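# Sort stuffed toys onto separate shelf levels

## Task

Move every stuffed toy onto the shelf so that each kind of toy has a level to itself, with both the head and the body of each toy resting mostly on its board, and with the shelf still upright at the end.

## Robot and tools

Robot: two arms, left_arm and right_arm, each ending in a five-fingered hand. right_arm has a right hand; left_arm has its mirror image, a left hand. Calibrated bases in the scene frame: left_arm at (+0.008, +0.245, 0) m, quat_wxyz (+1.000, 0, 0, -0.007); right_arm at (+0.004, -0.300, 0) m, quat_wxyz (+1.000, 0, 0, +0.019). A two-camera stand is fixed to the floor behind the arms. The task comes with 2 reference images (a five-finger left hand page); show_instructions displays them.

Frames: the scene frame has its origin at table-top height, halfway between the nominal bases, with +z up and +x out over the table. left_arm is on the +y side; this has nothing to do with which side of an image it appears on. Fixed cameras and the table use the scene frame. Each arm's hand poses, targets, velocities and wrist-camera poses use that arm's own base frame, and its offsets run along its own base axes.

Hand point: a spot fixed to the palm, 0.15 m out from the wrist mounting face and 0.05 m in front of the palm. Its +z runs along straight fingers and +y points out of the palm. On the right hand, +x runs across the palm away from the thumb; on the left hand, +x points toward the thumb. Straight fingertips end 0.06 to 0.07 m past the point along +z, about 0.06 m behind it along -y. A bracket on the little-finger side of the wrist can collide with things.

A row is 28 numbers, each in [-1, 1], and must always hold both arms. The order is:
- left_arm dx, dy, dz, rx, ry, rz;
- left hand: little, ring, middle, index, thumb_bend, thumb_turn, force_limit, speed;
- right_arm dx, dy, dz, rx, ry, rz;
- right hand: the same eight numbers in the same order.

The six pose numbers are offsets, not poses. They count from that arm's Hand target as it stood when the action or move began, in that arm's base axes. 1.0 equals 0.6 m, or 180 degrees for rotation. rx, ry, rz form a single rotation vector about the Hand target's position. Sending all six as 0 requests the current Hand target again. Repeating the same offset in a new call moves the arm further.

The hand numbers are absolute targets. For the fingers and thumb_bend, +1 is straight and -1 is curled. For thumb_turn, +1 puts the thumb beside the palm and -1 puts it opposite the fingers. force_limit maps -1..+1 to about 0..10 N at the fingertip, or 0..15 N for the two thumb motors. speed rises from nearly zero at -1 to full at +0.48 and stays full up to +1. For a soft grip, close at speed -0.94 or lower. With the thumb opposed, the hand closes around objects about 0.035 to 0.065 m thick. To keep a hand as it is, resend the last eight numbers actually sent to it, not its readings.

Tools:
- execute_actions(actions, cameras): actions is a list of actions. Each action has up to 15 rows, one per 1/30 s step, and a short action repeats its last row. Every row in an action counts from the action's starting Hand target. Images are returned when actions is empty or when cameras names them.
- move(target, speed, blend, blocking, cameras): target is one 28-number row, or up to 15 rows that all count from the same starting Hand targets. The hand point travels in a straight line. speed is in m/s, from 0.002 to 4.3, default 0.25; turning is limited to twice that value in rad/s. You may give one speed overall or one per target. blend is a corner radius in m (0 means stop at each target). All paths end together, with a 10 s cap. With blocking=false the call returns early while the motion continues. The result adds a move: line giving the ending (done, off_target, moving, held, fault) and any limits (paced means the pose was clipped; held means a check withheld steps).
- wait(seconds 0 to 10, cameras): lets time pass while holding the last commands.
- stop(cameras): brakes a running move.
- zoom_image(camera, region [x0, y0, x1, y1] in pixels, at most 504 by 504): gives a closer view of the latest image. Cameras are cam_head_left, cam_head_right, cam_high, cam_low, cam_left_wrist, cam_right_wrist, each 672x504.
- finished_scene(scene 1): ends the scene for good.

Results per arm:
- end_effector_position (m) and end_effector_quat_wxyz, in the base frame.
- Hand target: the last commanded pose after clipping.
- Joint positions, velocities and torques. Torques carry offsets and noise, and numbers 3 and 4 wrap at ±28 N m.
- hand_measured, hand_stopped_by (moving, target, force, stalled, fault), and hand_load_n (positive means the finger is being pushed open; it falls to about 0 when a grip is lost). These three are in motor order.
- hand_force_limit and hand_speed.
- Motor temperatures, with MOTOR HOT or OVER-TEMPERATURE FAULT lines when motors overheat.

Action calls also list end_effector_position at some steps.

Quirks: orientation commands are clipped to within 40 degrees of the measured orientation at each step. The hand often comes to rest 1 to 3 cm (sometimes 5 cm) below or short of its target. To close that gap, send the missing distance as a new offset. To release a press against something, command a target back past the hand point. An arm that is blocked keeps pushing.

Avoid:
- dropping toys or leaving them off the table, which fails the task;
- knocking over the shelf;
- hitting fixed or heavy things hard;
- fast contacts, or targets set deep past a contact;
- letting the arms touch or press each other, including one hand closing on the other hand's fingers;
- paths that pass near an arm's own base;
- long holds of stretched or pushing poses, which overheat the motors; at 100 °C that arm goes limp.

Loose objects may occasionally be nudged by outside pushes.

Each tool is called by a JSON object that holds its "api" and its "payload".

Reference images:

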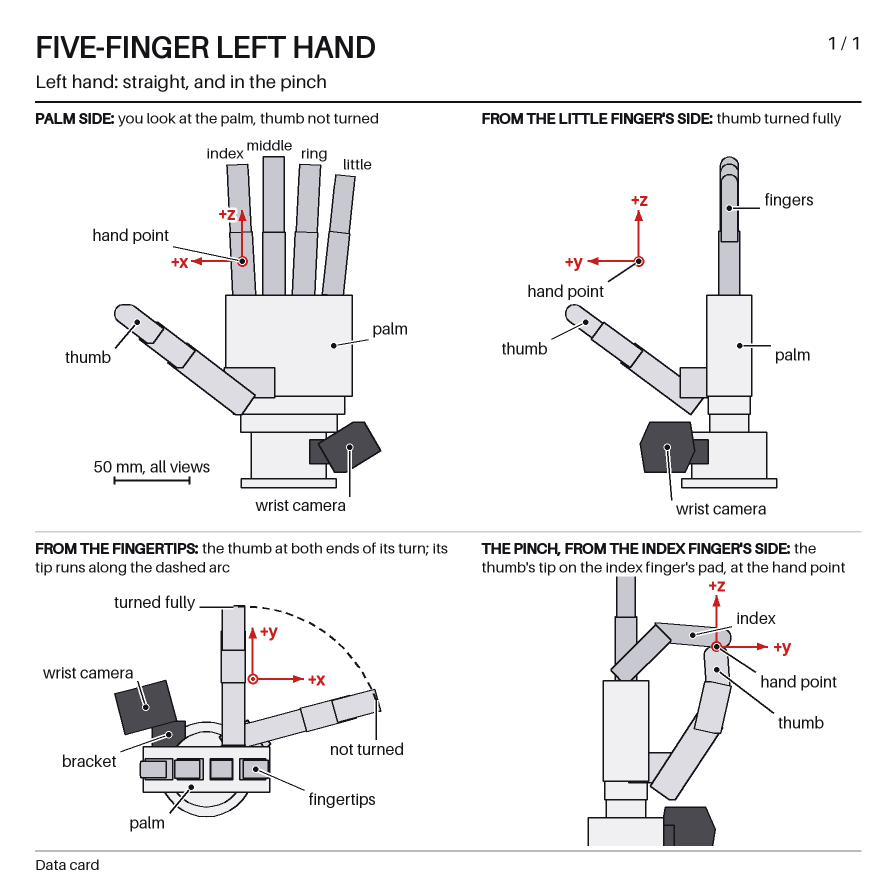

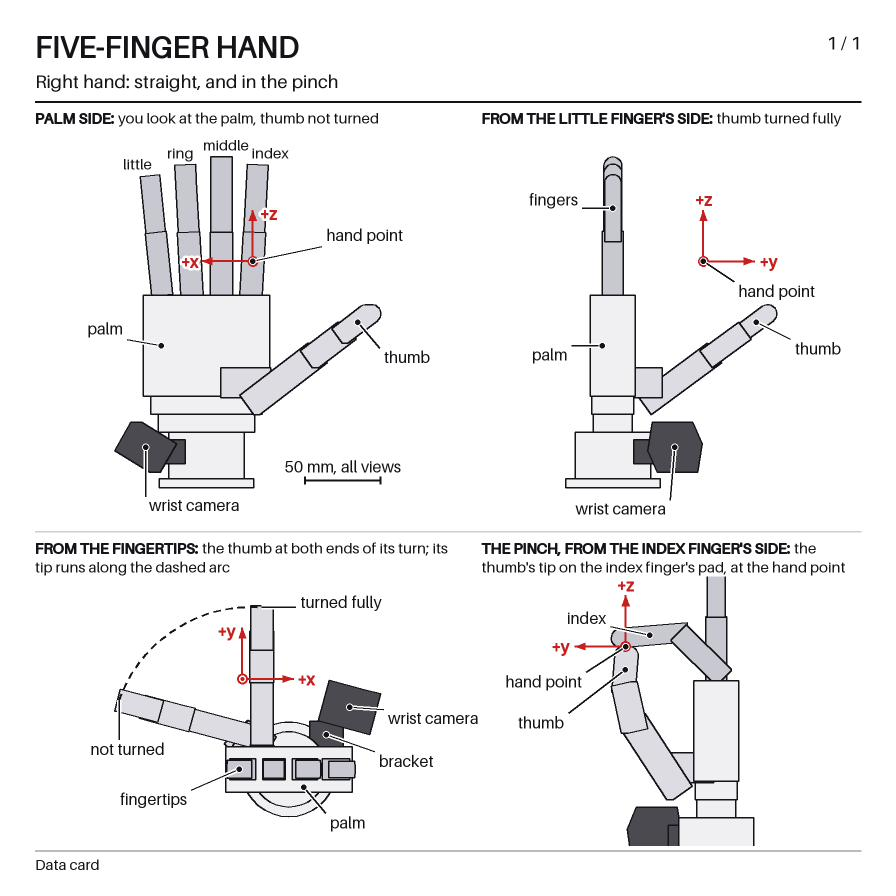

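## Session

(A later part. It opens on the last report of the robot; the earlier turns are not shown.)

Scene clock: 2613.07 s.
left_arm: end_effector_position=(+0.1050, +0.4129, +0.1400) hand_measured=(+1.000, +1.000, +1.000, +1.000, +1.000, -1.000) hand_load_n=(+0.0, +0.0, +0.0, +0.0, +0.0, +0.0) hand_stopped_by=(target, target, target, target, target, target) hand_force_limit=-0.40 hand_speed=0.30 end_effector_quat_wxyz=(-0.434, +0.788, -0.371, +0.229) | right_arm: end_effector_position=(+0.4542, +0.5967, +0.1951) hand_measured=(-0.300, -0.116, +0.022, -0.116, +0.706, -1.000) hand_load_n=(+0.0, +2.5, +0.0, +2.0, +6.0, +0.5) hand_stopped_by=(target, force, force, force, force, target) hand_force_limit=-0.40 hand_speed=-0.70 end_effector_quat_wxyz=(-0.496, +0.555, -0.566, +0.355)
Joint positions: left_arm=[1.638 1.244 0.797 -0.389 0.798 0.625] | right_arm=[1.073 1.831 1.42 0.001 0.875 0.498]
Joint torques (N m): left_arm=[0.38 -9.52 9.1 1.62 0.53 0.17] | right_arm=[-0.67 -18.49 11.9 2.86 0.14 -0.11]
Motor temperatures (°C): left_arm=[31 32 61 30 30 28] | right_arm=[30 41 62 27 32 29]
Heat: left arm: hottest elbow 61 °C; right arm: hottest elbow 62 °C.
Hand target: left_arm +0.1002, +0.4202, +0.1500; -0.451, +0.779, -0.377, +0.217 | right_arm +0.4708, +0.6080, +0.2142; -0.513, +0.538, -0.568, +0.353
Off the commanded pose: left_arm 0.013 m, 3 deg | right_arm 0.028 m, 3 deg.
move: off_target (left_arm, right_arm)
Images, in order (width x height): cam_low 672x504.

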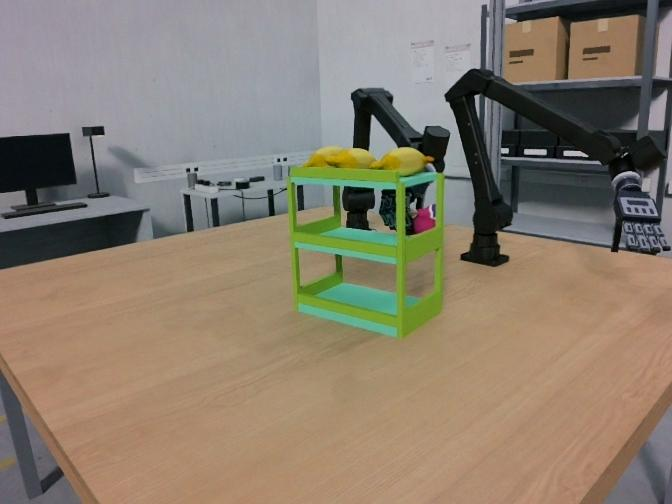

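{"api": "move", "payload": {"target": [0,0,0,0,0,0,1,1,1,1,1,-1,-0.4,0.3, 0.025,0.004,-0.008,0,0,0,-0.3,-0.3,-0.3,-0.3,-0.1,-1,-0.4,-0.7], "speed": 0.03, "cameras": ["cam_low","cam_head_left","cam_high","cam_right_wrist"]}}

{"api": "zoom_image", "payload": {"camera": "cam_low", "region": [370, 130, 460, 240]}}

{"api": "zoom_image", "payload": {"camera": "cam_head_left", "region": [160, 120, 340, 270]}}

Scene clock: 2620.67 s.
left_arm: end_effector_position=(+0.1050, +0.4129, +0.1400) hand_measured=(+1.000, +1.000, +1.000, +1.000, +1.000, -1.000) hand_load_n=(+0.0, +0.0, +0.0, +0.0, +0.0, +0.0) hand_stopped_by=(target, target, target, target, target, target) hand_force_limit=-0.40 hand_speed=0.30 end_effector_quat_wxyz=(-0.434, +0.788, -0.371, +0.229) | right_arm: end_effector_position=(+0.4627, +0.5984, +0.1888) hand_measured=(-0.300, -0.116, +0.022, -0.116, +0.706, -1.000) hand_load_n=(+0.0, +2.5, +0.0, +2.0, +6.0, +0.5) hand_stopped_by=(target, force, force, force, force, target) hand_force_limit=-0.40 hand_speed=-0.70 end_effector_quat_wxyz=(-0.496, +0.558, -0.564, +0.353)
Joint positions: left_arm=[1.638 1.244 0.797 -0.389 0.798 0.625] | right_arm=[1.06 1.85 1.431 0.012 0.858 0.487]
Joint torques (N m): left_arm=[0.32 -9.64 9.11 1.63 0.54 0.17] | right_arm=[-1.14 -17.73 12.81 2.69 0.13 -0.16]
Motor temperatures (°C): left_arm=[31 32 61 30 30 28] | right_arm=[30 41 62 27 32 29]
Heat: left arm: hottest elbow 61 °C; right arm: hottest elbow 62 °C.
Hand target: left_arm +0.1002, +0.4202, +0.1500; -0.451, +0.779, -0.377, +0.217 | right_arm +0.4858, +0.6104, +0.2095; -0.513, +0.538, -0.568, +0.353
Off the commanded pose: left_arm 0.013 m, 3 deg | right_arm 0.033 m, 3 deg.
move: off_target (left_arm, right_arm)
Images, in order (width x height): cam_head_left 672x504, cam_high 672x504, cam_low 672x504, cam_right_wrist 672x504.

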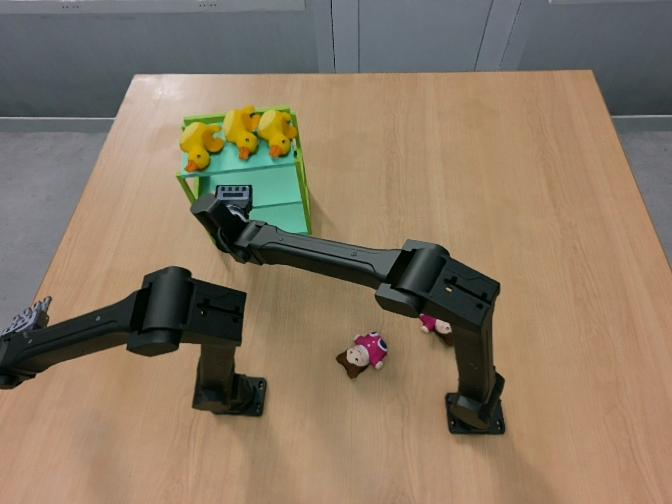

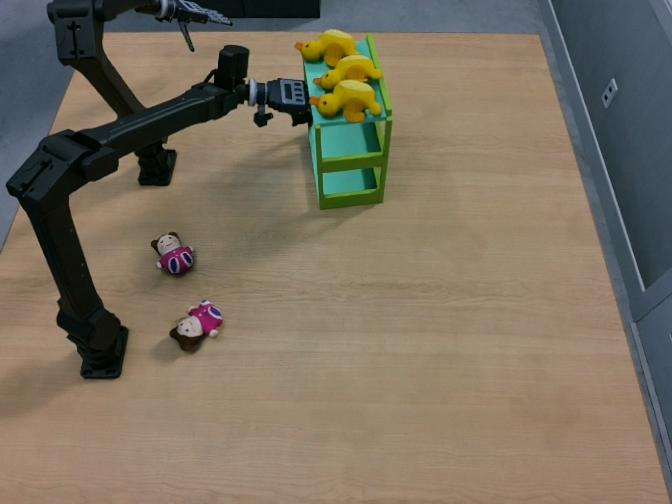

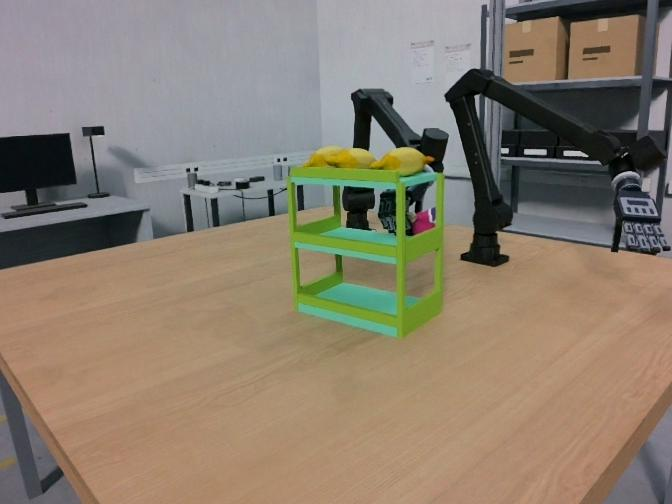

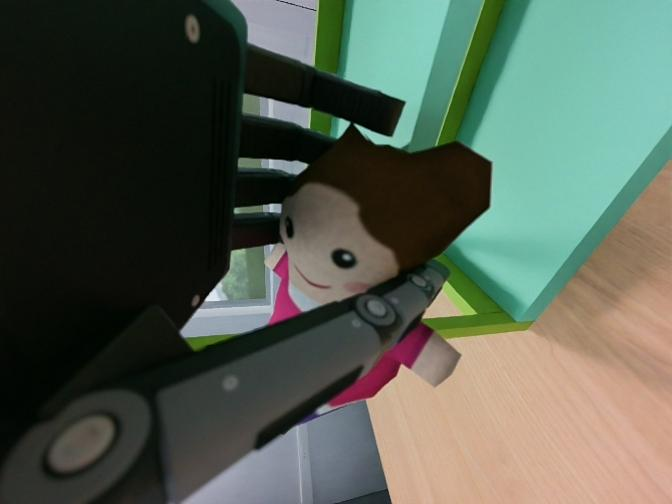

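Scaled by 4.582 from the camera's 672x504 image, which has a finer 960x720 frame.

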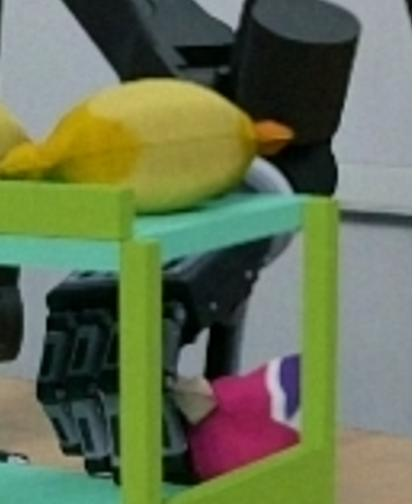

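Scaled by 2.800 from the camera's 672x504 image, which has a finer 960x720 frame.

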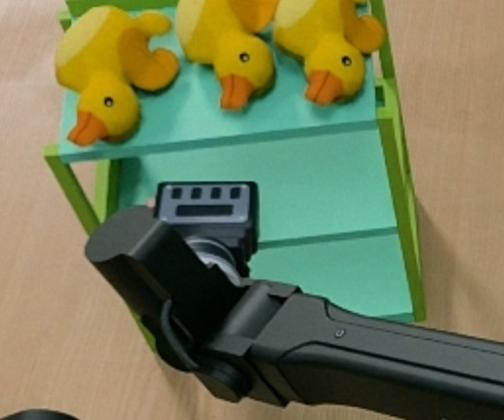

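{"api": "move", "payload": {"target": [0,0,0,0,0,0,1,1,1,1,1,-1,-0.4,0.3, 0.042,0.006,0.005,0,0,0,-0.3,-0.3,-0.3,-0.3,-0.1,-1,-0.4,-0.7], "speed": 0.03, "cameras": ["cam_low","cam_head_left","cam_right_wrist"]}}

{"api": "zoom_image", "payload": {"camera": "cam_low", "region": [370, 130, 460, 240]}}

{"api": "zoom_image", "payload": {"camera": "cam_head_left", "region": [160, 120, 340, 270]}}

Scene clock: 2632.70 s.
left_arm: end_effector_position=(+0.1050, +0.4129, +0.1400) hand_measured=(+1.000, +1.000, +1.000, +1.000, +1.000, -1.000) hand_load_n=(+0.0, +0.0, +0.0, +0.0, +0.0, +0.0) hand_stopped_by=(target, target, target, target, target, target) hand_force_limit=-0.40 hand_speed=0.30 end_effector_quat_wxyz=(-0.434, +0.788, -0.371, +0.229) | right_arm: end_effector_position=(+0.4928, +0.6052, +0.2013) hand_measured=(-0.300, -0.116, +0.022, -0.116, +0.706, -1.000) hand_load_n=(+0.0, +3.0, +0.0, +2.0, +5.5, +0.0) hand_stopped_by=(target, force, force, force, force, target) hand_force_limit=-0.40 hand_speed=-0.70 end_effector_quat_wxyz=(-0.505, +0.549, -0.567, +0.351)
Joint positions: left_arm=[1.638 1.244 0.797 -0.389 0.798 0.625] | right_arm=[1.024 1.886 1.504 0.012 0.828 0.473]
Joint torques (N m): left_arm=[0.38 -9.64 9.1 1.63 0.53 0.17] | right_arm=[-0.79 -18.78 12.34 2.06 0.12 -0.13]
Motor temperatures (°C): left_arm=[31 32 61 30 31 28] | right_arm=[30 41 63 27 32 29]
Heat: left arm: hottest elbow 61 °C; right arm: hottest elbow 63 °C.
Hand target: left_arm +0.1002, +0.4202, +0.1500; -0.451, +0.779, -0.377, +0.217 | right_arm +0.5110, +0.6140, +0.2124; -0.513, +0.538, -0.568, +0.354
Off the commanded pose: left_arm 0.013 m, 3 deg | right_arm 0.023 m, 2 deg.
move: off_target (left_arm, right_arm)
Images, in order (width x height): cam_head_left 672x504, cam_low 672x504, cam_right_wrist 672x504.

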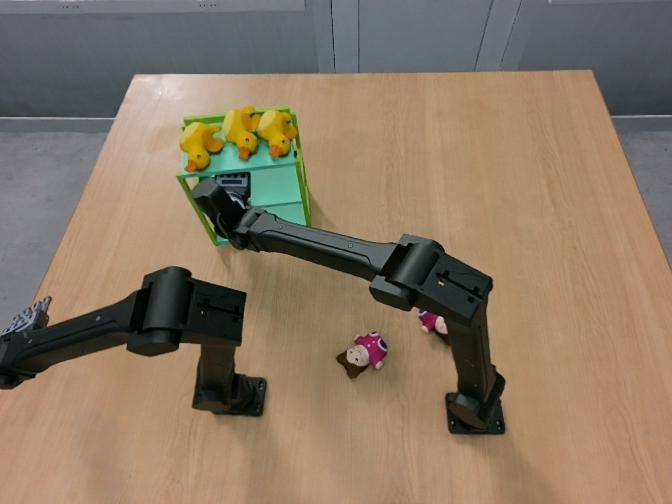

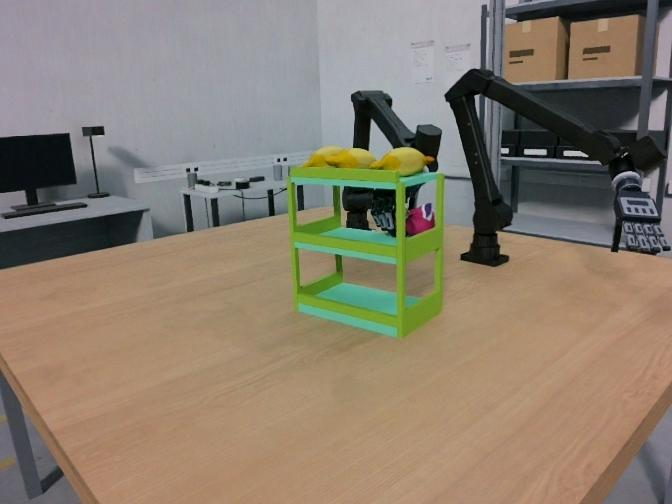

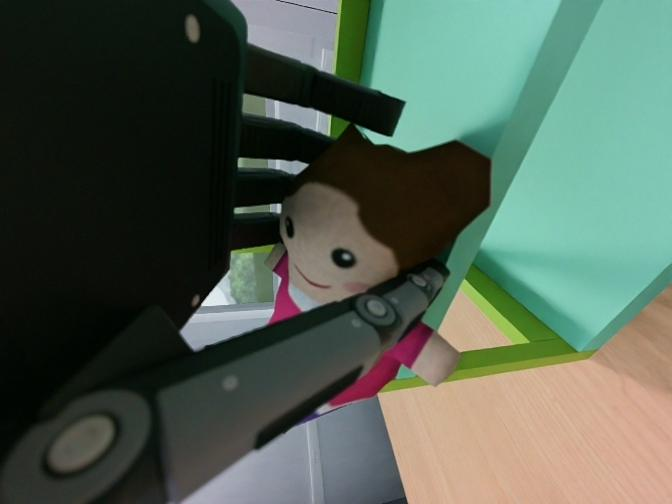

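Scaled by 4.582 from the camera's 672x504 image, which has a finer 960x720 frame.

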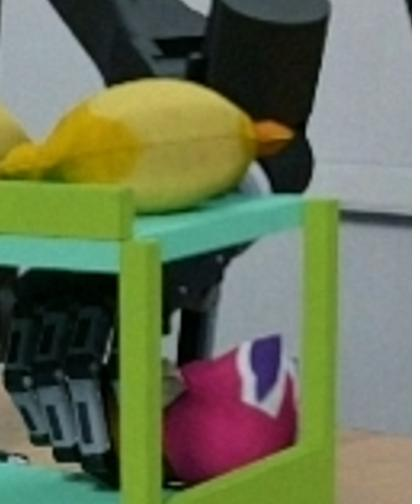

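Scaled by 2.800 from the camera's 672x504 image, which has a finer 960x720 frame.

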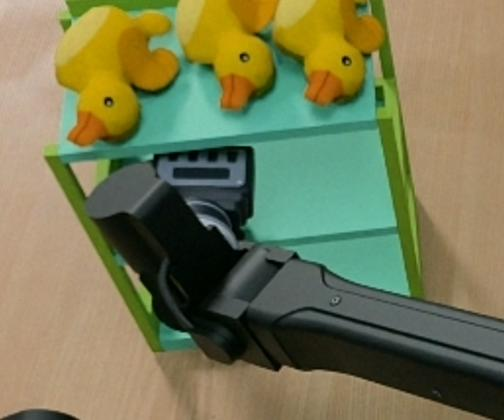

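{"api": "move", "payload": {"target": [0,0,0,0,0,0,1,1,1,1,1,-1,-0.4,0.3, 0.0,0.0,-0.022,0,0,0,-0.3,-0.3,-0.3,-0.3,-0.1,-1,-0.4,-0.7], "speed": 0.03, "cameras": ["cam_low","cam_high","cam_head_left"]}}

{"api": "zoom_image", "payload": {"camera": "cam_low", "region": [370, 130, 460, 240]}}

{"api": "zoom_image", "payload": {"camera": "cam_head_left", "region": [160, 120, 340, 270]}}

Scene clock: 2644.47 s.
left_arm: end_effector_position=(+0.1050, +0.4129, +0.1400) hand_measured=(+1.000, +1.000, +1.000, +1.000, +1.000, -1.000) hand_load_n=(+0.0, +0.0, +0.0, +0.0, +0.0, +0.0) hand_stopped_by=(target, target, target, target, target, target) hand_force_limit=-0.40 hand_speed=0.30 end_effector_quat_wxyz=(-0.434, +0.788, -0.371, +0.229) | right_arm: end_effector_position=(+0.4942, +0.6075, +0.2017) hand_measured=(-0.300, -0.116, +0.022, -0.116, +0.706, -1.000) hand_load_n=(+0.0, +2.5, +0.0, +2.5, +5.5, +0.0) hand_stopped_by=(target, force, force, force, force, target) hand_force_limit=-0.40 hand_speed=-0.70 end_effector_quat_wxyz=(+0.510, -0.545, +0.567, -0.350)
Joint positions: left_arm=[1.638 1.244 0.797 -0.389 0.798 0.625] | right_arm=[1.024 1.891 1.504 0.031 0.828 0.471]
Joint torques (N m): left_arm=[0.32 -9.58 9.11 1.65 0.54 0.17] | right_arm=[-0.85 -18.37 11.23 2.62 0.12 -0.1]
Motor temperatures (°C): left_arm=[31 32 61 30 31 28] | right_arm=[30 43 63 27 32 29]
Heat: left arm: hottest elbow 61 °C; right arm: hottest elbow 63 °C.
Hand target: left_arm +0.1002, +0.4202, +0.1500; -0.451, +0.779, -0.377, +0.217 | right_arm +0.5110, +0.6140, +0.1992; +0.513, -0.538, +0.568, -0.354
Off the commanded pose: left_arm 0.013 m, 3 deg | right_arm 0.018 m, 1 deg.
move: off_target (left_arm, right_arm)
Images, in order (width x height): cam_head_left 672x504, cam_high 672x504, cam_low 672x504.

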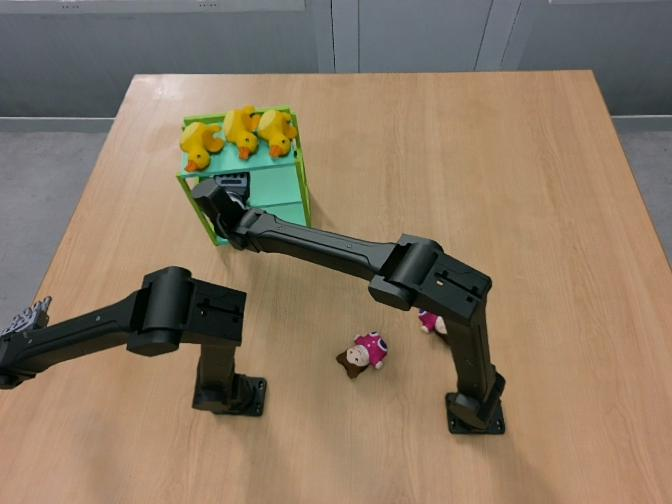

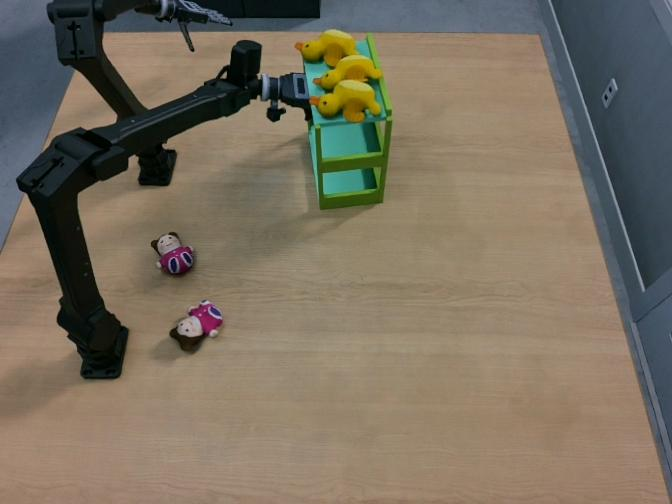

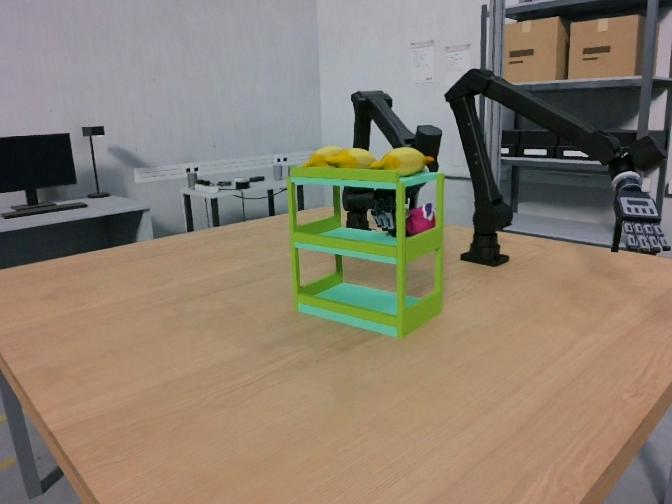

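Scaled by 4.582 from the camera's 672x504 image, which has a finer 960x720 frame.

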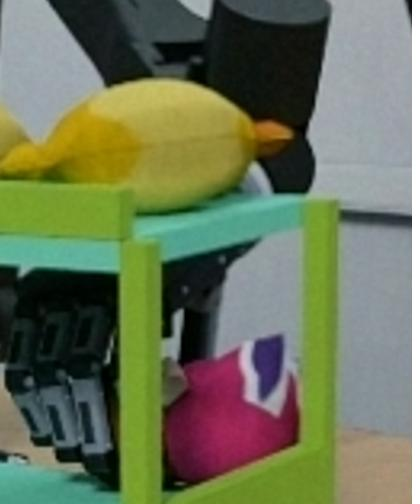

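Scaled by 2.800 from the camera's 672x504 image, which has a finer 960x720 frame.

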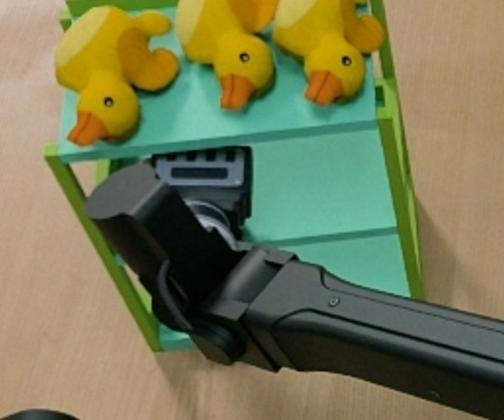

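{"api": "move", "payload": {"target": [0,0,0,0,0,0,1,1,1,1,1,-1,-0.4,0.3, 0.0,0.0,-0.022,0,0,0,-0.3,-0.3,-0.3,-0.3,-0.1,-1,-0.4,-0.7], "speed": 0.03, "cameras": ["cam_low"]}}

{"api": "zoom_image", "payload": {"camera": "cam_low", "region": [370, 130, 460, 240]}}

Scene clock: 2649.70 s.
left_arm: end_effector_position=(+0.1050, +0.4129, +0.1400) hand_measured=(+1.000, +1.000, +1.000, +1.000, +1.000, -1.000) hand_load_n=(+0.0, +0.0, +0.0, +0.0, +0.0, +0.0) hand_stopped_by=(target, target, target, target, target, target) hand_force_limit=-0.40 hand_speed=0.30 end_effector_quat_wxyz=(-0.434, +0.788, -0.371, +0.229) | right_arm: end_effector_position=(+0.4965, +0.6112, +0.2022) hand_measured=(-0.300, -0.116, +0.022, -0.116, +0.706, -1.000) hand_load_n=(+0.0, +2.5, +0.0, +2.5, +5.0, -0.5) hand_stopped_by=(target, force, force, force, force, target) hand_force_limit=-0.40 hand_speed=-0.70 end_effector_quat_wxyz=(+0.518, -0.538, +0.567, -0.347)
Joint positions: left_arm=[1.638 1.244 0.797 -0.389 0.798 0.625] | right_arm=[1.024 1.899 1.504 0.062 0.828 0.471]
Joint torques (N m): left_arm=[0.32 -9.58 9.1 1.62 0.53 0.17] | right_arm=[-1.08 -17.9 9.99 2.54 0.11 -0.09]
Motor temperatures (°C): left_arm=[31 32 61 30 31 28] | right_arm=[30 43 62 27 32 29]
Heat: left arm: hottest elbow 61 °C; right arm: hottest elbow 62 °C.
Hand target: left_arm +0.1002, +0.4202, +0.1500; -0.451, +0.779, -0.377, +0.217 | right_arm +0.5110, +0.6140, +0.1860; +0.513, -0.538, +0.568, -0.354
Off the commanded pose: left_arm 0.013 m, 3 deg | right_arm 0.022 m, 1 deg.
move: off_target (left_arm, right_arm)
Images, in order (width x height): cam_low 672x504.

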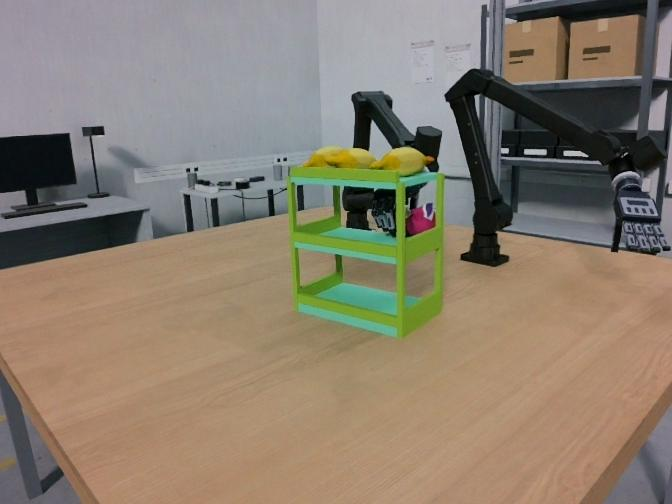

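Scaled by 4.582 from the camera's 672x504 image, which has a finer 960x720 frame.

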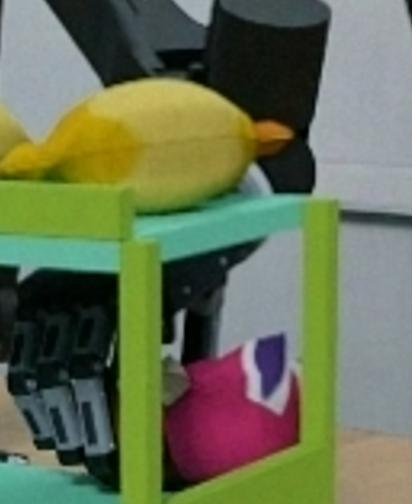

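{"api": "move", "payload": {"target": [0,0,0,0,0,0,1,1,1,1,1,-1,-0.4,0.3, -0.005,-0.005,-0.015,0,0,0,-0.3,-0.3,-0.3,-0.3,-0.1,-1,-0.4,-0.7], "speed": 0.02, "cameras": ["cam_low","cam_head_left"]}}

{"api": "zoom_image", "payload": {"camera": "cam_low", "region": [370, 130, 460, 240]}}

Scene clock: 2665.93 s.
left_arm: end_effector_position=(+0.1050, +0.4129, +0.1400) hand_measured=(+1.000, +1.000, +1.000, +1.000, +1.000, -1.000) hand_load_n=(+0.0, +0.0, +0.0, +0.0, +0.0, +0.0) hand_stopped_by=(target, target, target, target, target, target) hand_force_limit=-0.40 hand_speed=0.30 end_effector_quat_wxyz=(-0.434, +0.788, -0.371, +0.229) | right_arm: end_effector_position=(+0.4980, +0.6136, +0.2029) hand_measured=(-0.300, -0.116, +0.022, -0.116, +0.706, -1.000) hand_load_n=(+0.0, +2.5, -0.5, +2.0, +5.5, -0.5) hand_stopped_by=(target, force, force, force, force, target) hand_force_limit=-0.40 hand_speed=-0.70 end_effector_quat_wxyz=(+0.525, -0.532, +0.567, -0.346)
Joint positions: left_arm=[1.638 1.244 0.797 -0.389 0.798 0.625] | right_arm=[1.024 1.905 1.504 0.084 0.828 0.471]
Joint torques (N m): left_arm=[0.38 -9.58 9.13 1.62 0.54 0.17] | right_arm=[-0.67 -18.37 8.35 2.71 0.15 -0.12]
Motor temperatures (°C): left_arm=[31 32 61 30 31 28] | right_arm=[30 43 61 27 32 29]
Heat: left arm: hottest elbow 61 °C; right arm: hottest elbow 61 °C.
Hand target: left_arm +0.1002, +0.4202, +0.1500; -0.451, +0.779, -0.377, +0.217 | right_arm +0.5080, +0.6110, +0.1770; +0.513, -0.538, +0.568, -0.354
Off the commanded pose: left_arm 0.013 m, 3 deg | right_arm 0.028 m, 2 deg.
move: off_target (left_arm, right_arm)
Images, in order (width x height): cam_head_left 672x504, cam_low 672x504.

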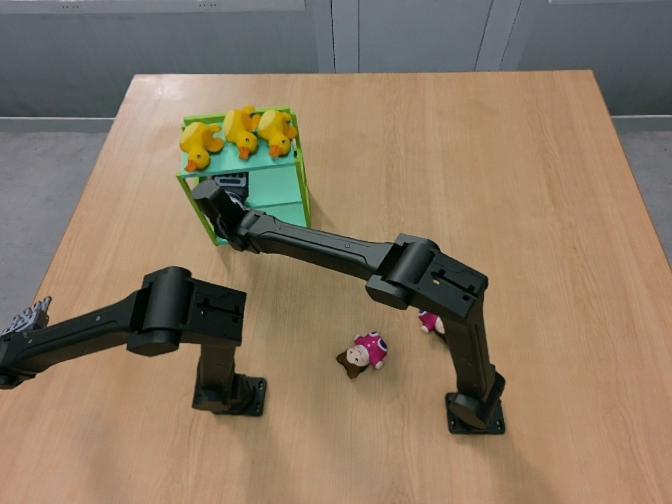

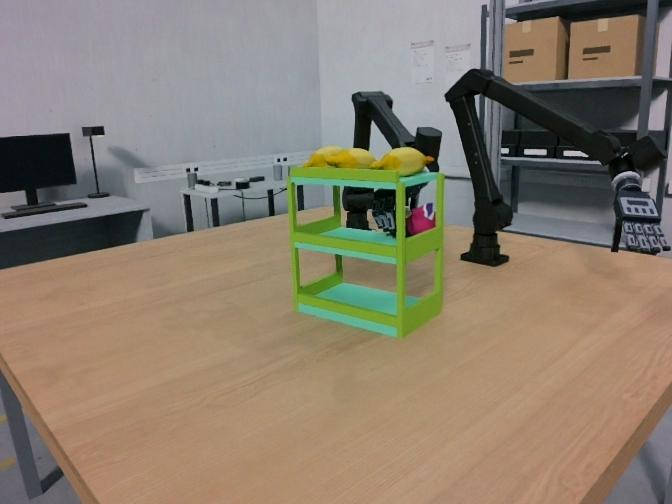

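Scaled by 4.582 from the camera's 672x504 image, which has a finer 960x720 frame.

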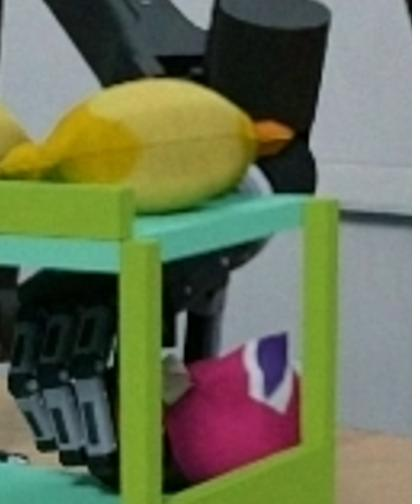

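{"api": "move", "payload": {"target": [0,0,0,0,0,0,1,1,1,1,1,-1,-0.4,0.3, -0.002,-0.004,-0.009,0,0,0,-0.3,-0.3,-0.3,-0.3,-0.1,-1,-0.4,-0.7], "speed": 0.02, "cameras": ["cam_low","cam_right_wrist"]}}

{"api": "zoom_image", "payload": {"camera": "cam_low", "region": [370, 130, 460, 240]}}

Scene clock: 2674.93 s.
left_arm: end_effector_position=(+0.1050, +0.4129, +0.1400) hand_measured=(+1.000, +1.000, +1.000, +1.000, +1.000, -1.000) hand_load_n=(+0.0, +0.0, +0.0, +0.0, +0.0, +0.0) hand_stopped_by=(target, target, target, target, target, target) hand_force_limit=-0.40 hand_speed=0.30 end_effector_quat_wxyz=(-0.434, +0.788, -0.371, +0.229) | right_arm: end_effector_position=(+0.4983, +0.6139, +0.2031) hand_measured=(-0.300, -0.116, +0.022, -0.116, +0.706, -1.000) hand_load_n=(+0.0, +2.5, +0.0, +2.0, +5.5, -0.5) hand_stopped_by=(target, force, force, force, force, target) hand_force_limit=-0.40 hand_speed=-0.70 end_effector_quat_wxyz=(+0.529, -0.529, +0.568, -0.345)
Joint positions: left_arm=[1.638 1.244 0.797 -0.389 0.798 0.625] | right_arm=[1.024 1.905 1.498 0.102 0.829 0.471]
Joint torques (N m): left_arm=[0.38 -9.52 9.1 1.63 0.53 0.17] | right_arm=[-1.26 -18.55 7.49 2.45 0.08 -0.11]
Motor temperatures (°C): left_arm=[31 32 61 30 31 28] | right_arm=[30 44 60 27 32 29]
Heat: left arm: hottest elbow 61 °C; right arm: hottest elbow 60 °C.
Hand target: left_arm +0.1002, +0.4202, +0.1500; -0.451, +0.779, -0.377, +0.217 | right_arm +0.5068, +0.6086, +0.1719; +0.513, -0.538, +0.568, -0.353
Off the commanded pose: left_arm 0.013 m, 3 deg | right_arm 0.033 m, 2 deg.
move: off_target (left_arm, right_arm)
Images, in order (width x height): cam_low 672x504, cam_right_wrist 672x504.

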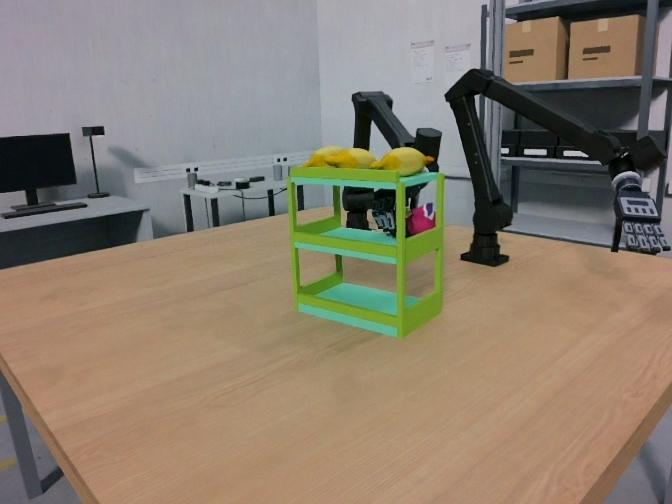

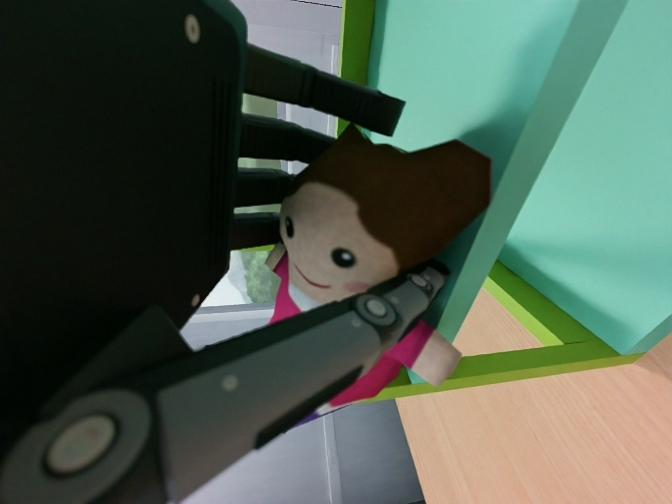

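Scaled by 4.582 from the camera's 672x504 image, which has a finer 960x720 frame.

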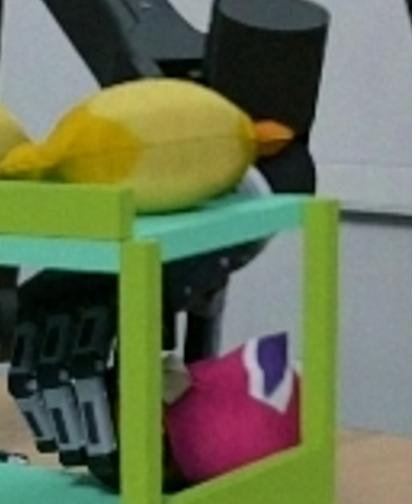

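{"api": "move", "payload": {"target": [0,0,0,0,0,0,1,1,1,1,1,-1,-0.4,0.3, 0.005,0.006,0.035,0,0,0,-0.3,-0.3,-0.3,-0.3,-0.1,-1,-0.4,-0.7], "speed": 0.02, "cameras": []}}

Scene clock: 2686.00 s.
left_arm: end_effector_position=(+0.1050, +0.4129, +0.1400) hand_measured=(+1.000, +1.000, +1.000, +1.000, +1.000, -1.000) hand_load_n=(+0.0, +0.0, +0.0, +0.0, +0.0, +0.0) hand_stopped_by=(target, target, target, target, target, target) hand_force_limit=-0.40 hand_speed=0.30 end_effector_quat_wxyz=(-0.434, +0.788, -0.371, +0.229) | right_arm: end_effector_position=(+0.4980, +0.6133, +0.2018) hand_measured=(-0.300, -0.116, +0.022, -0.116, +0.706, -1.000) hand_load_n=(+0.0, +2.5, +0.0, +2.5, +3.5, +1.5) hand_stopped_by=(target, force, force, force, force, target) hand_force_limit=-0.40 hand_speed=-0.70 end_effector_quat_wxyz=(+0.526, -0.531, +0.567, -0.346)
Joint positions: left_arm=[1.638 1.244 0.797 -0.389 0.798 0.625] | right_arm=[1.024 1.905 1.499 0.093 0.829 0.471]
Joint torques (N m): left_arm=[0.32 -9.52 9.13 1.62 0.53 0.17] | right_arm=[-1.03 -19.14 10.44 0.81 0.01 -0.09]
Motor temperatures (°C): left_arm=[31 32 61 30 31 28] | right_arm=[30 44 58 27 32 29]
Heat: left arm: hottest elbow 61 °C; right arm: hottest elbow 58 °C.
Hand target: left_arm +0.1002, +0.4202, +0.1500; -0.451, +0.779, -0.377, +0.217 | right_arm +0.5097, +0.6122, +0.1927; +0.513, -0.538, +0.568, -0.353
Off the commanded pose: left_arm 0.013 m, 3 deg | right_arm 0.015 m, 2 deg.
move: off_target (left_arm, right_arm)
No camera images: "cameras" was empty.

{"api": "execute_actions", "payload": {"actions": [[[0,0,0,0,0,0,1,1,1,1,1,-1,-0.4,0.3, 0,0,0,0,0,0,0.3,0.3,0.3,0.3,0.706,-1,-0.4,-0.3]],[[0,0,0,0,0,0,1,1,1,1,1,-1,-0.4,0.3, 0,0,0,0,0,0,0.3,0.3,0.3,0.3,0.8,-1,-0.4,-0.3]]], "cameras": ["cam_low","cam_right_wrist","cam_head_left"]}}

{"api": "zoom_image", "payload": {"camera": "cam_low", "region": [370, 130, 460, 240]}}

Scene clock: 2691.53 s.
left_arm: end_effector_position=(+0.1050, +0.4129, +0.1400) hand_measured=(+1.000, +1.000, +1.000, +1.000, +1.000, -1.000) hand_load_n=(+0.0, +0.0, +0.0, +0.0, +0.0, +0.0) hand_stopped_by=(target, target, target, target, target, target) hand_force_limit=-0.40 hand_speed=0.30 end_effector_quat_wxyz=(-0.434, +0.788, -0.371, +0.229) | right_arm: end_effector_position=(+0.5008, +0.6126, +0.2043) hand_measured=(+0.300, +0.300, +0.300, +0.300, +0.798, -1.000) hand_load_n=(+0.0, +0.0, +0.0, +0.0, -2.5, +0.5) hand_stopped_by=(target, target, target, target, target, target) hand_force_limit=-0.40 hand_speed=-0.30 end_effector_quat_wxyz=(+0.527, -0.529, +0.568, -0.346)
Joint positions: left_arm=[1.638 1.244 0.797 -0.389 0.798 0.625] | right_arm=[1.02 1.905 1.504 0.092 0.828 0.471]
Joint torques (N m): left_arm=[0.38 -9.64 9.1 1.63 0.53 0.17] | right_arm=[-0.67 -19.6 10.18 0.87 0.04 -0.1]
Motor temperatures (°C): left_arm=[31 32 61 30 31 28] | right_arm=[30 44 59 27 32 29]
Heat: left arm: hottest elbow 61 °C; right arm: hottest elbow 59 °C.
Hand target: left_arm +0.1002, +0.4202, +0.1500; -0.451, +0.779, -0.377, +0.217 | right_arm +0.5098, +0.6123, +0.1928; +0.513, -0.538, +0.568, -0.353
Off the commanded pose: left_arm 0.013 m, 3 deg | right_arm 0.015 m, 2 deg.
Step readings (end_effector_position of left_arm | right_arm):
0: (+0.1050, +0.4129, +0.1400) | (+0.4980, +0.6133, +0.2018)
1: (+0.1050, +0.4129, +0.1400) | (+0.4980, +0.6133, +0.2018)
2: (+0.1050, +0.4129, +0.1400) | (+0.4980, +0.6133, +0.2018)
4: (+0.1050, +0.4129, +0.1400) | (+0.4979, +0.6132, +0.2015)
8: (+0.1050, +0.4129, +0.1400) | (+0.4978, +0.6132, +0.2015)
15: (+0.1050, +0.4129, +0.1400) | (+0.4978, +0.6132, +0.2015)
16: (+0.1050, +0.4129, +0.1400) | (+0.4978, +0.6132, +0.2015)
17: (+0.1050, +0.4129, +0.1400) | (+0.4978, +0.6132, +0.2015)
19: (+0.1050, +0.4129, +0.1400) | (+0.4984, +0.6135, +0.2028)
23: (+0.1050, +0.4129, +0.1400) | (+0.5008, +0.6126, +0.2043)
30: (+0.1050, +0.4129, +0.1400) | (+0.5008, +0.6126, +0.2043)
Images, in order (width x height): cam_head_left 672x504, cam_low 672x504, cam_right_wrist 672x504.

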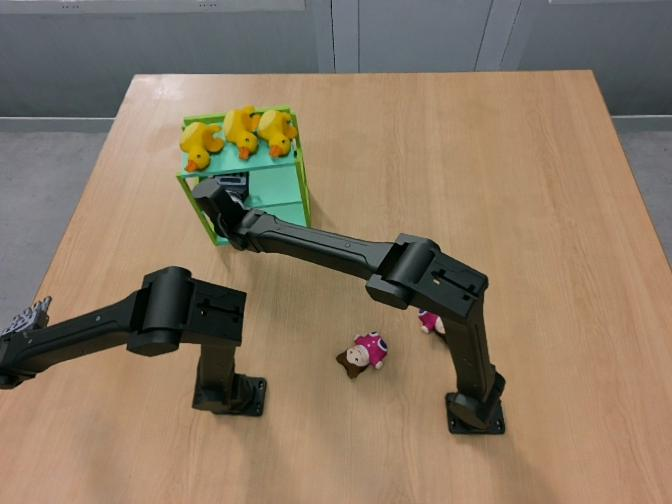

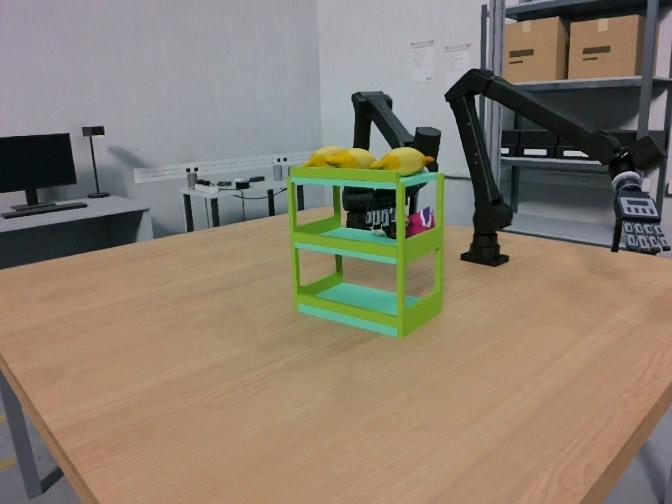

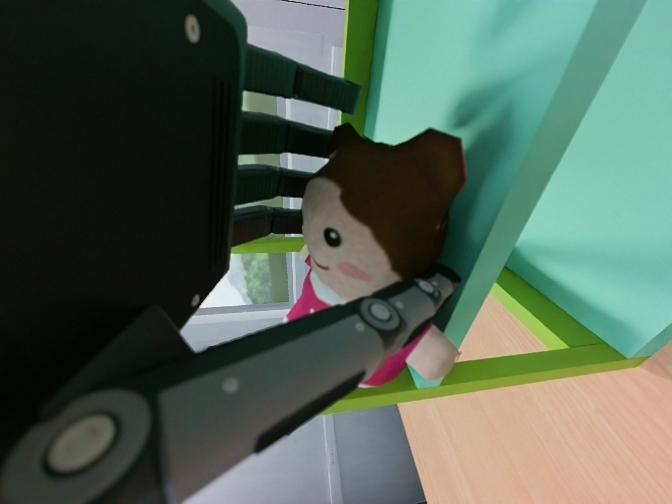

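Scaled by 4.582 from the camera's 672x504 image, which has a finer 960x720 frame.

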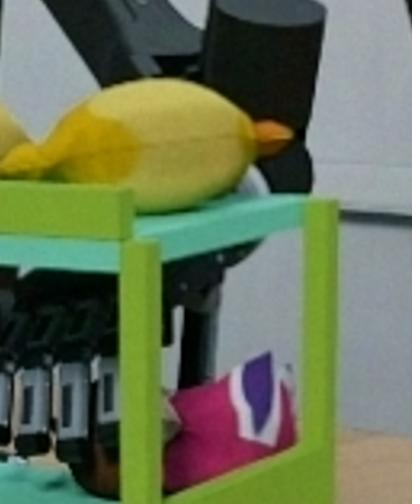

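{"api": "execute_actions", "payload": {"actions": [[[0,0,0,0,0,0,1,1,1,1,1,-1,-0.4,0.3, 0,0,0,0,0,0,0.9,0.9,0.9,0.9,1,-1,-0.4,-0.2]],[[0,0,0,0,0,0,1,1,1,1,1,-1,-0.4,0.3, 0,0,0,0,0,0,0.9,0.9,0.9,0.9,1,-1,-0.4,-0.2]]], "cameras": ["cam_low","cam_right_wrist"]}}

{"api": "zoom_image", "payload": {"camera": "cam_low", "region": [370, 130, 460, 240]}}

Scene clock: 2703.97 s.
left_arm: end_effector_position=(+0.1050, +0.4129, +0.1400) hand_measured=(+1.000, +1.000, +1.000, +1.000, +1.000, -1.000) hand_load_n=(+0.0, +0.0, +0.0, -0.5, +0.0, +0.0) hand_stopped_by=(target, target, target, target, target, target) hand_force_limit=-0.40 hand_speed=0.30 end_effector_quat_wxyz=(-0.434, +0.788, -0.371, +0.229) | right_arm: end_effector_position=(+0.5053, +0.6114, +0.2089) hand_measured=(+0.900, +0.900, +0.900, +0.900, +0.998, -1.000) hand_load_n=(+0.0, +0.0, +0.0, +0.0, -3.5, +0.5) hand_stopped_by=(target, target, target, target, target, target) hand_force_limit=-0.40 hand_speed=-0.20 end_effector_quat_wxyz=(+0.529, -0.525, +0.570, -0.347)
Joint positions: left_arm=[1.638 1.244 0.797 -0.389 0.798 0.625] | right_arm=[1.015 1.905 1.512 0.092 0.829 0.471]
Joint torques (N m): left_arm=[0.38 -9.64 9.11 1.63 0.53 0.16] | right_arm=[0.44 -19.19 9.58 0.91 -0.01 -0.11]
Motor temperatures (°C): left_arm=[31 32 61 30 31 28] | right_arm=[30 45 59 27 32 29]
Heat: left arm: hottest elbow 61 °C; right arm: hottest elbow 59 °C.
Hand target: left_arm +0.1002, +0.4202, +0.1500; -0.451, +0.779, -0.377, +0.217 | right_arm +0.5099, +0.6122, +0.1927; +0.513, -0.538, +0.568, -0.353
Off the commanded pose: left_arm 0.013 m, 3 deg | right_arm 0.017 m, 2 deg.
Step readings (end_effector_position of left_arm | right_arm):
0: (+0.1050, +0.4129, +0.1400) | (+0.5008, +0.6126, +0.2043)
1: (+0.1050, +0.4129, +0.1400) | (+0.5008, +0.6126, +0.2043)
2: (+0.1050, +0.4129, +0.1400) | (+0.5008, +0.6126, +0.2043)
4: (+0.1050, +0.4129, +0.1400) | (+0.5014, +0.6127, +0.2056)
8: (+0.1050, +0.4129, +0.1400) | (+0.5051, +0.6116, +0.2089)
15: (+0.1050, +0.4129, +0.1400) | (+0.5053, +0.6114, +0.2089)
16: (+0.1050, +0.4129, +0.1400) | (+0.5053, +0.6114, +0.2089)
17: (+0.1050, +0.4129, +0.1400) | (+0.5053, +0.6114, +0.2089)
19: (+0.1050, +0.4129, +0.1400) | (+0.5053, +0.6114, +0.2089)
23: (+0.1050, +0.4129, +0.1400) | (+0.5053, +0.6114, +0.2089)
30: (+0.1050, +0.4129, +0.1400) | (+0.5053, +0.6114, +0.2089)
Images, in order (width x height): cam_low 672x504, cam_right_wrist 672x504.

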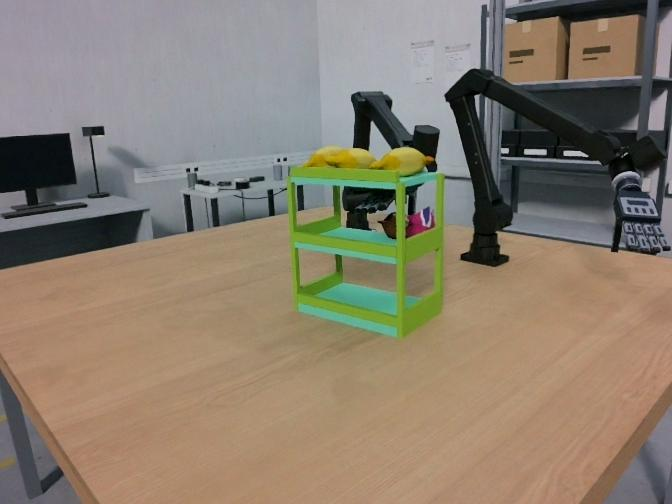

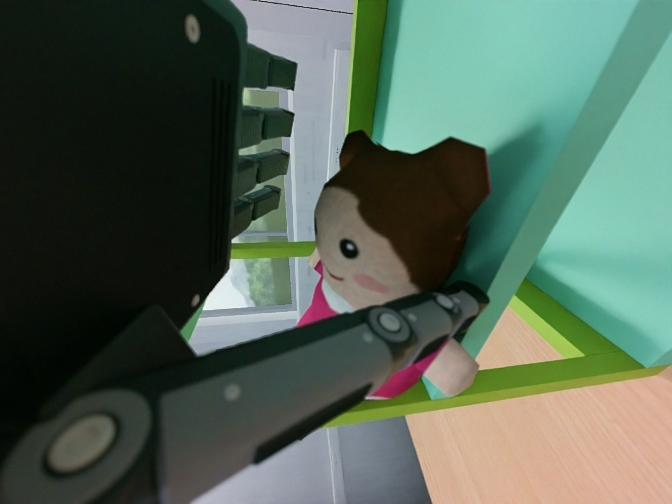

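Scaled by 4.582 from the camera's 672x504 image, which has a finer 960x720 frame.

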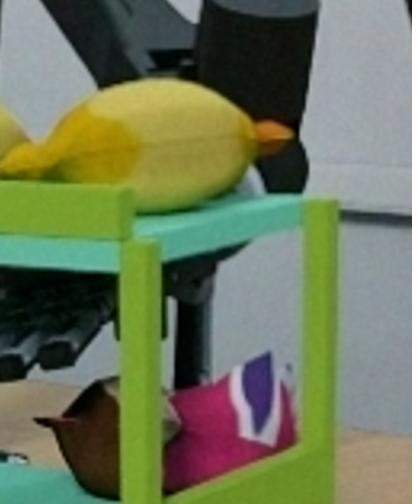

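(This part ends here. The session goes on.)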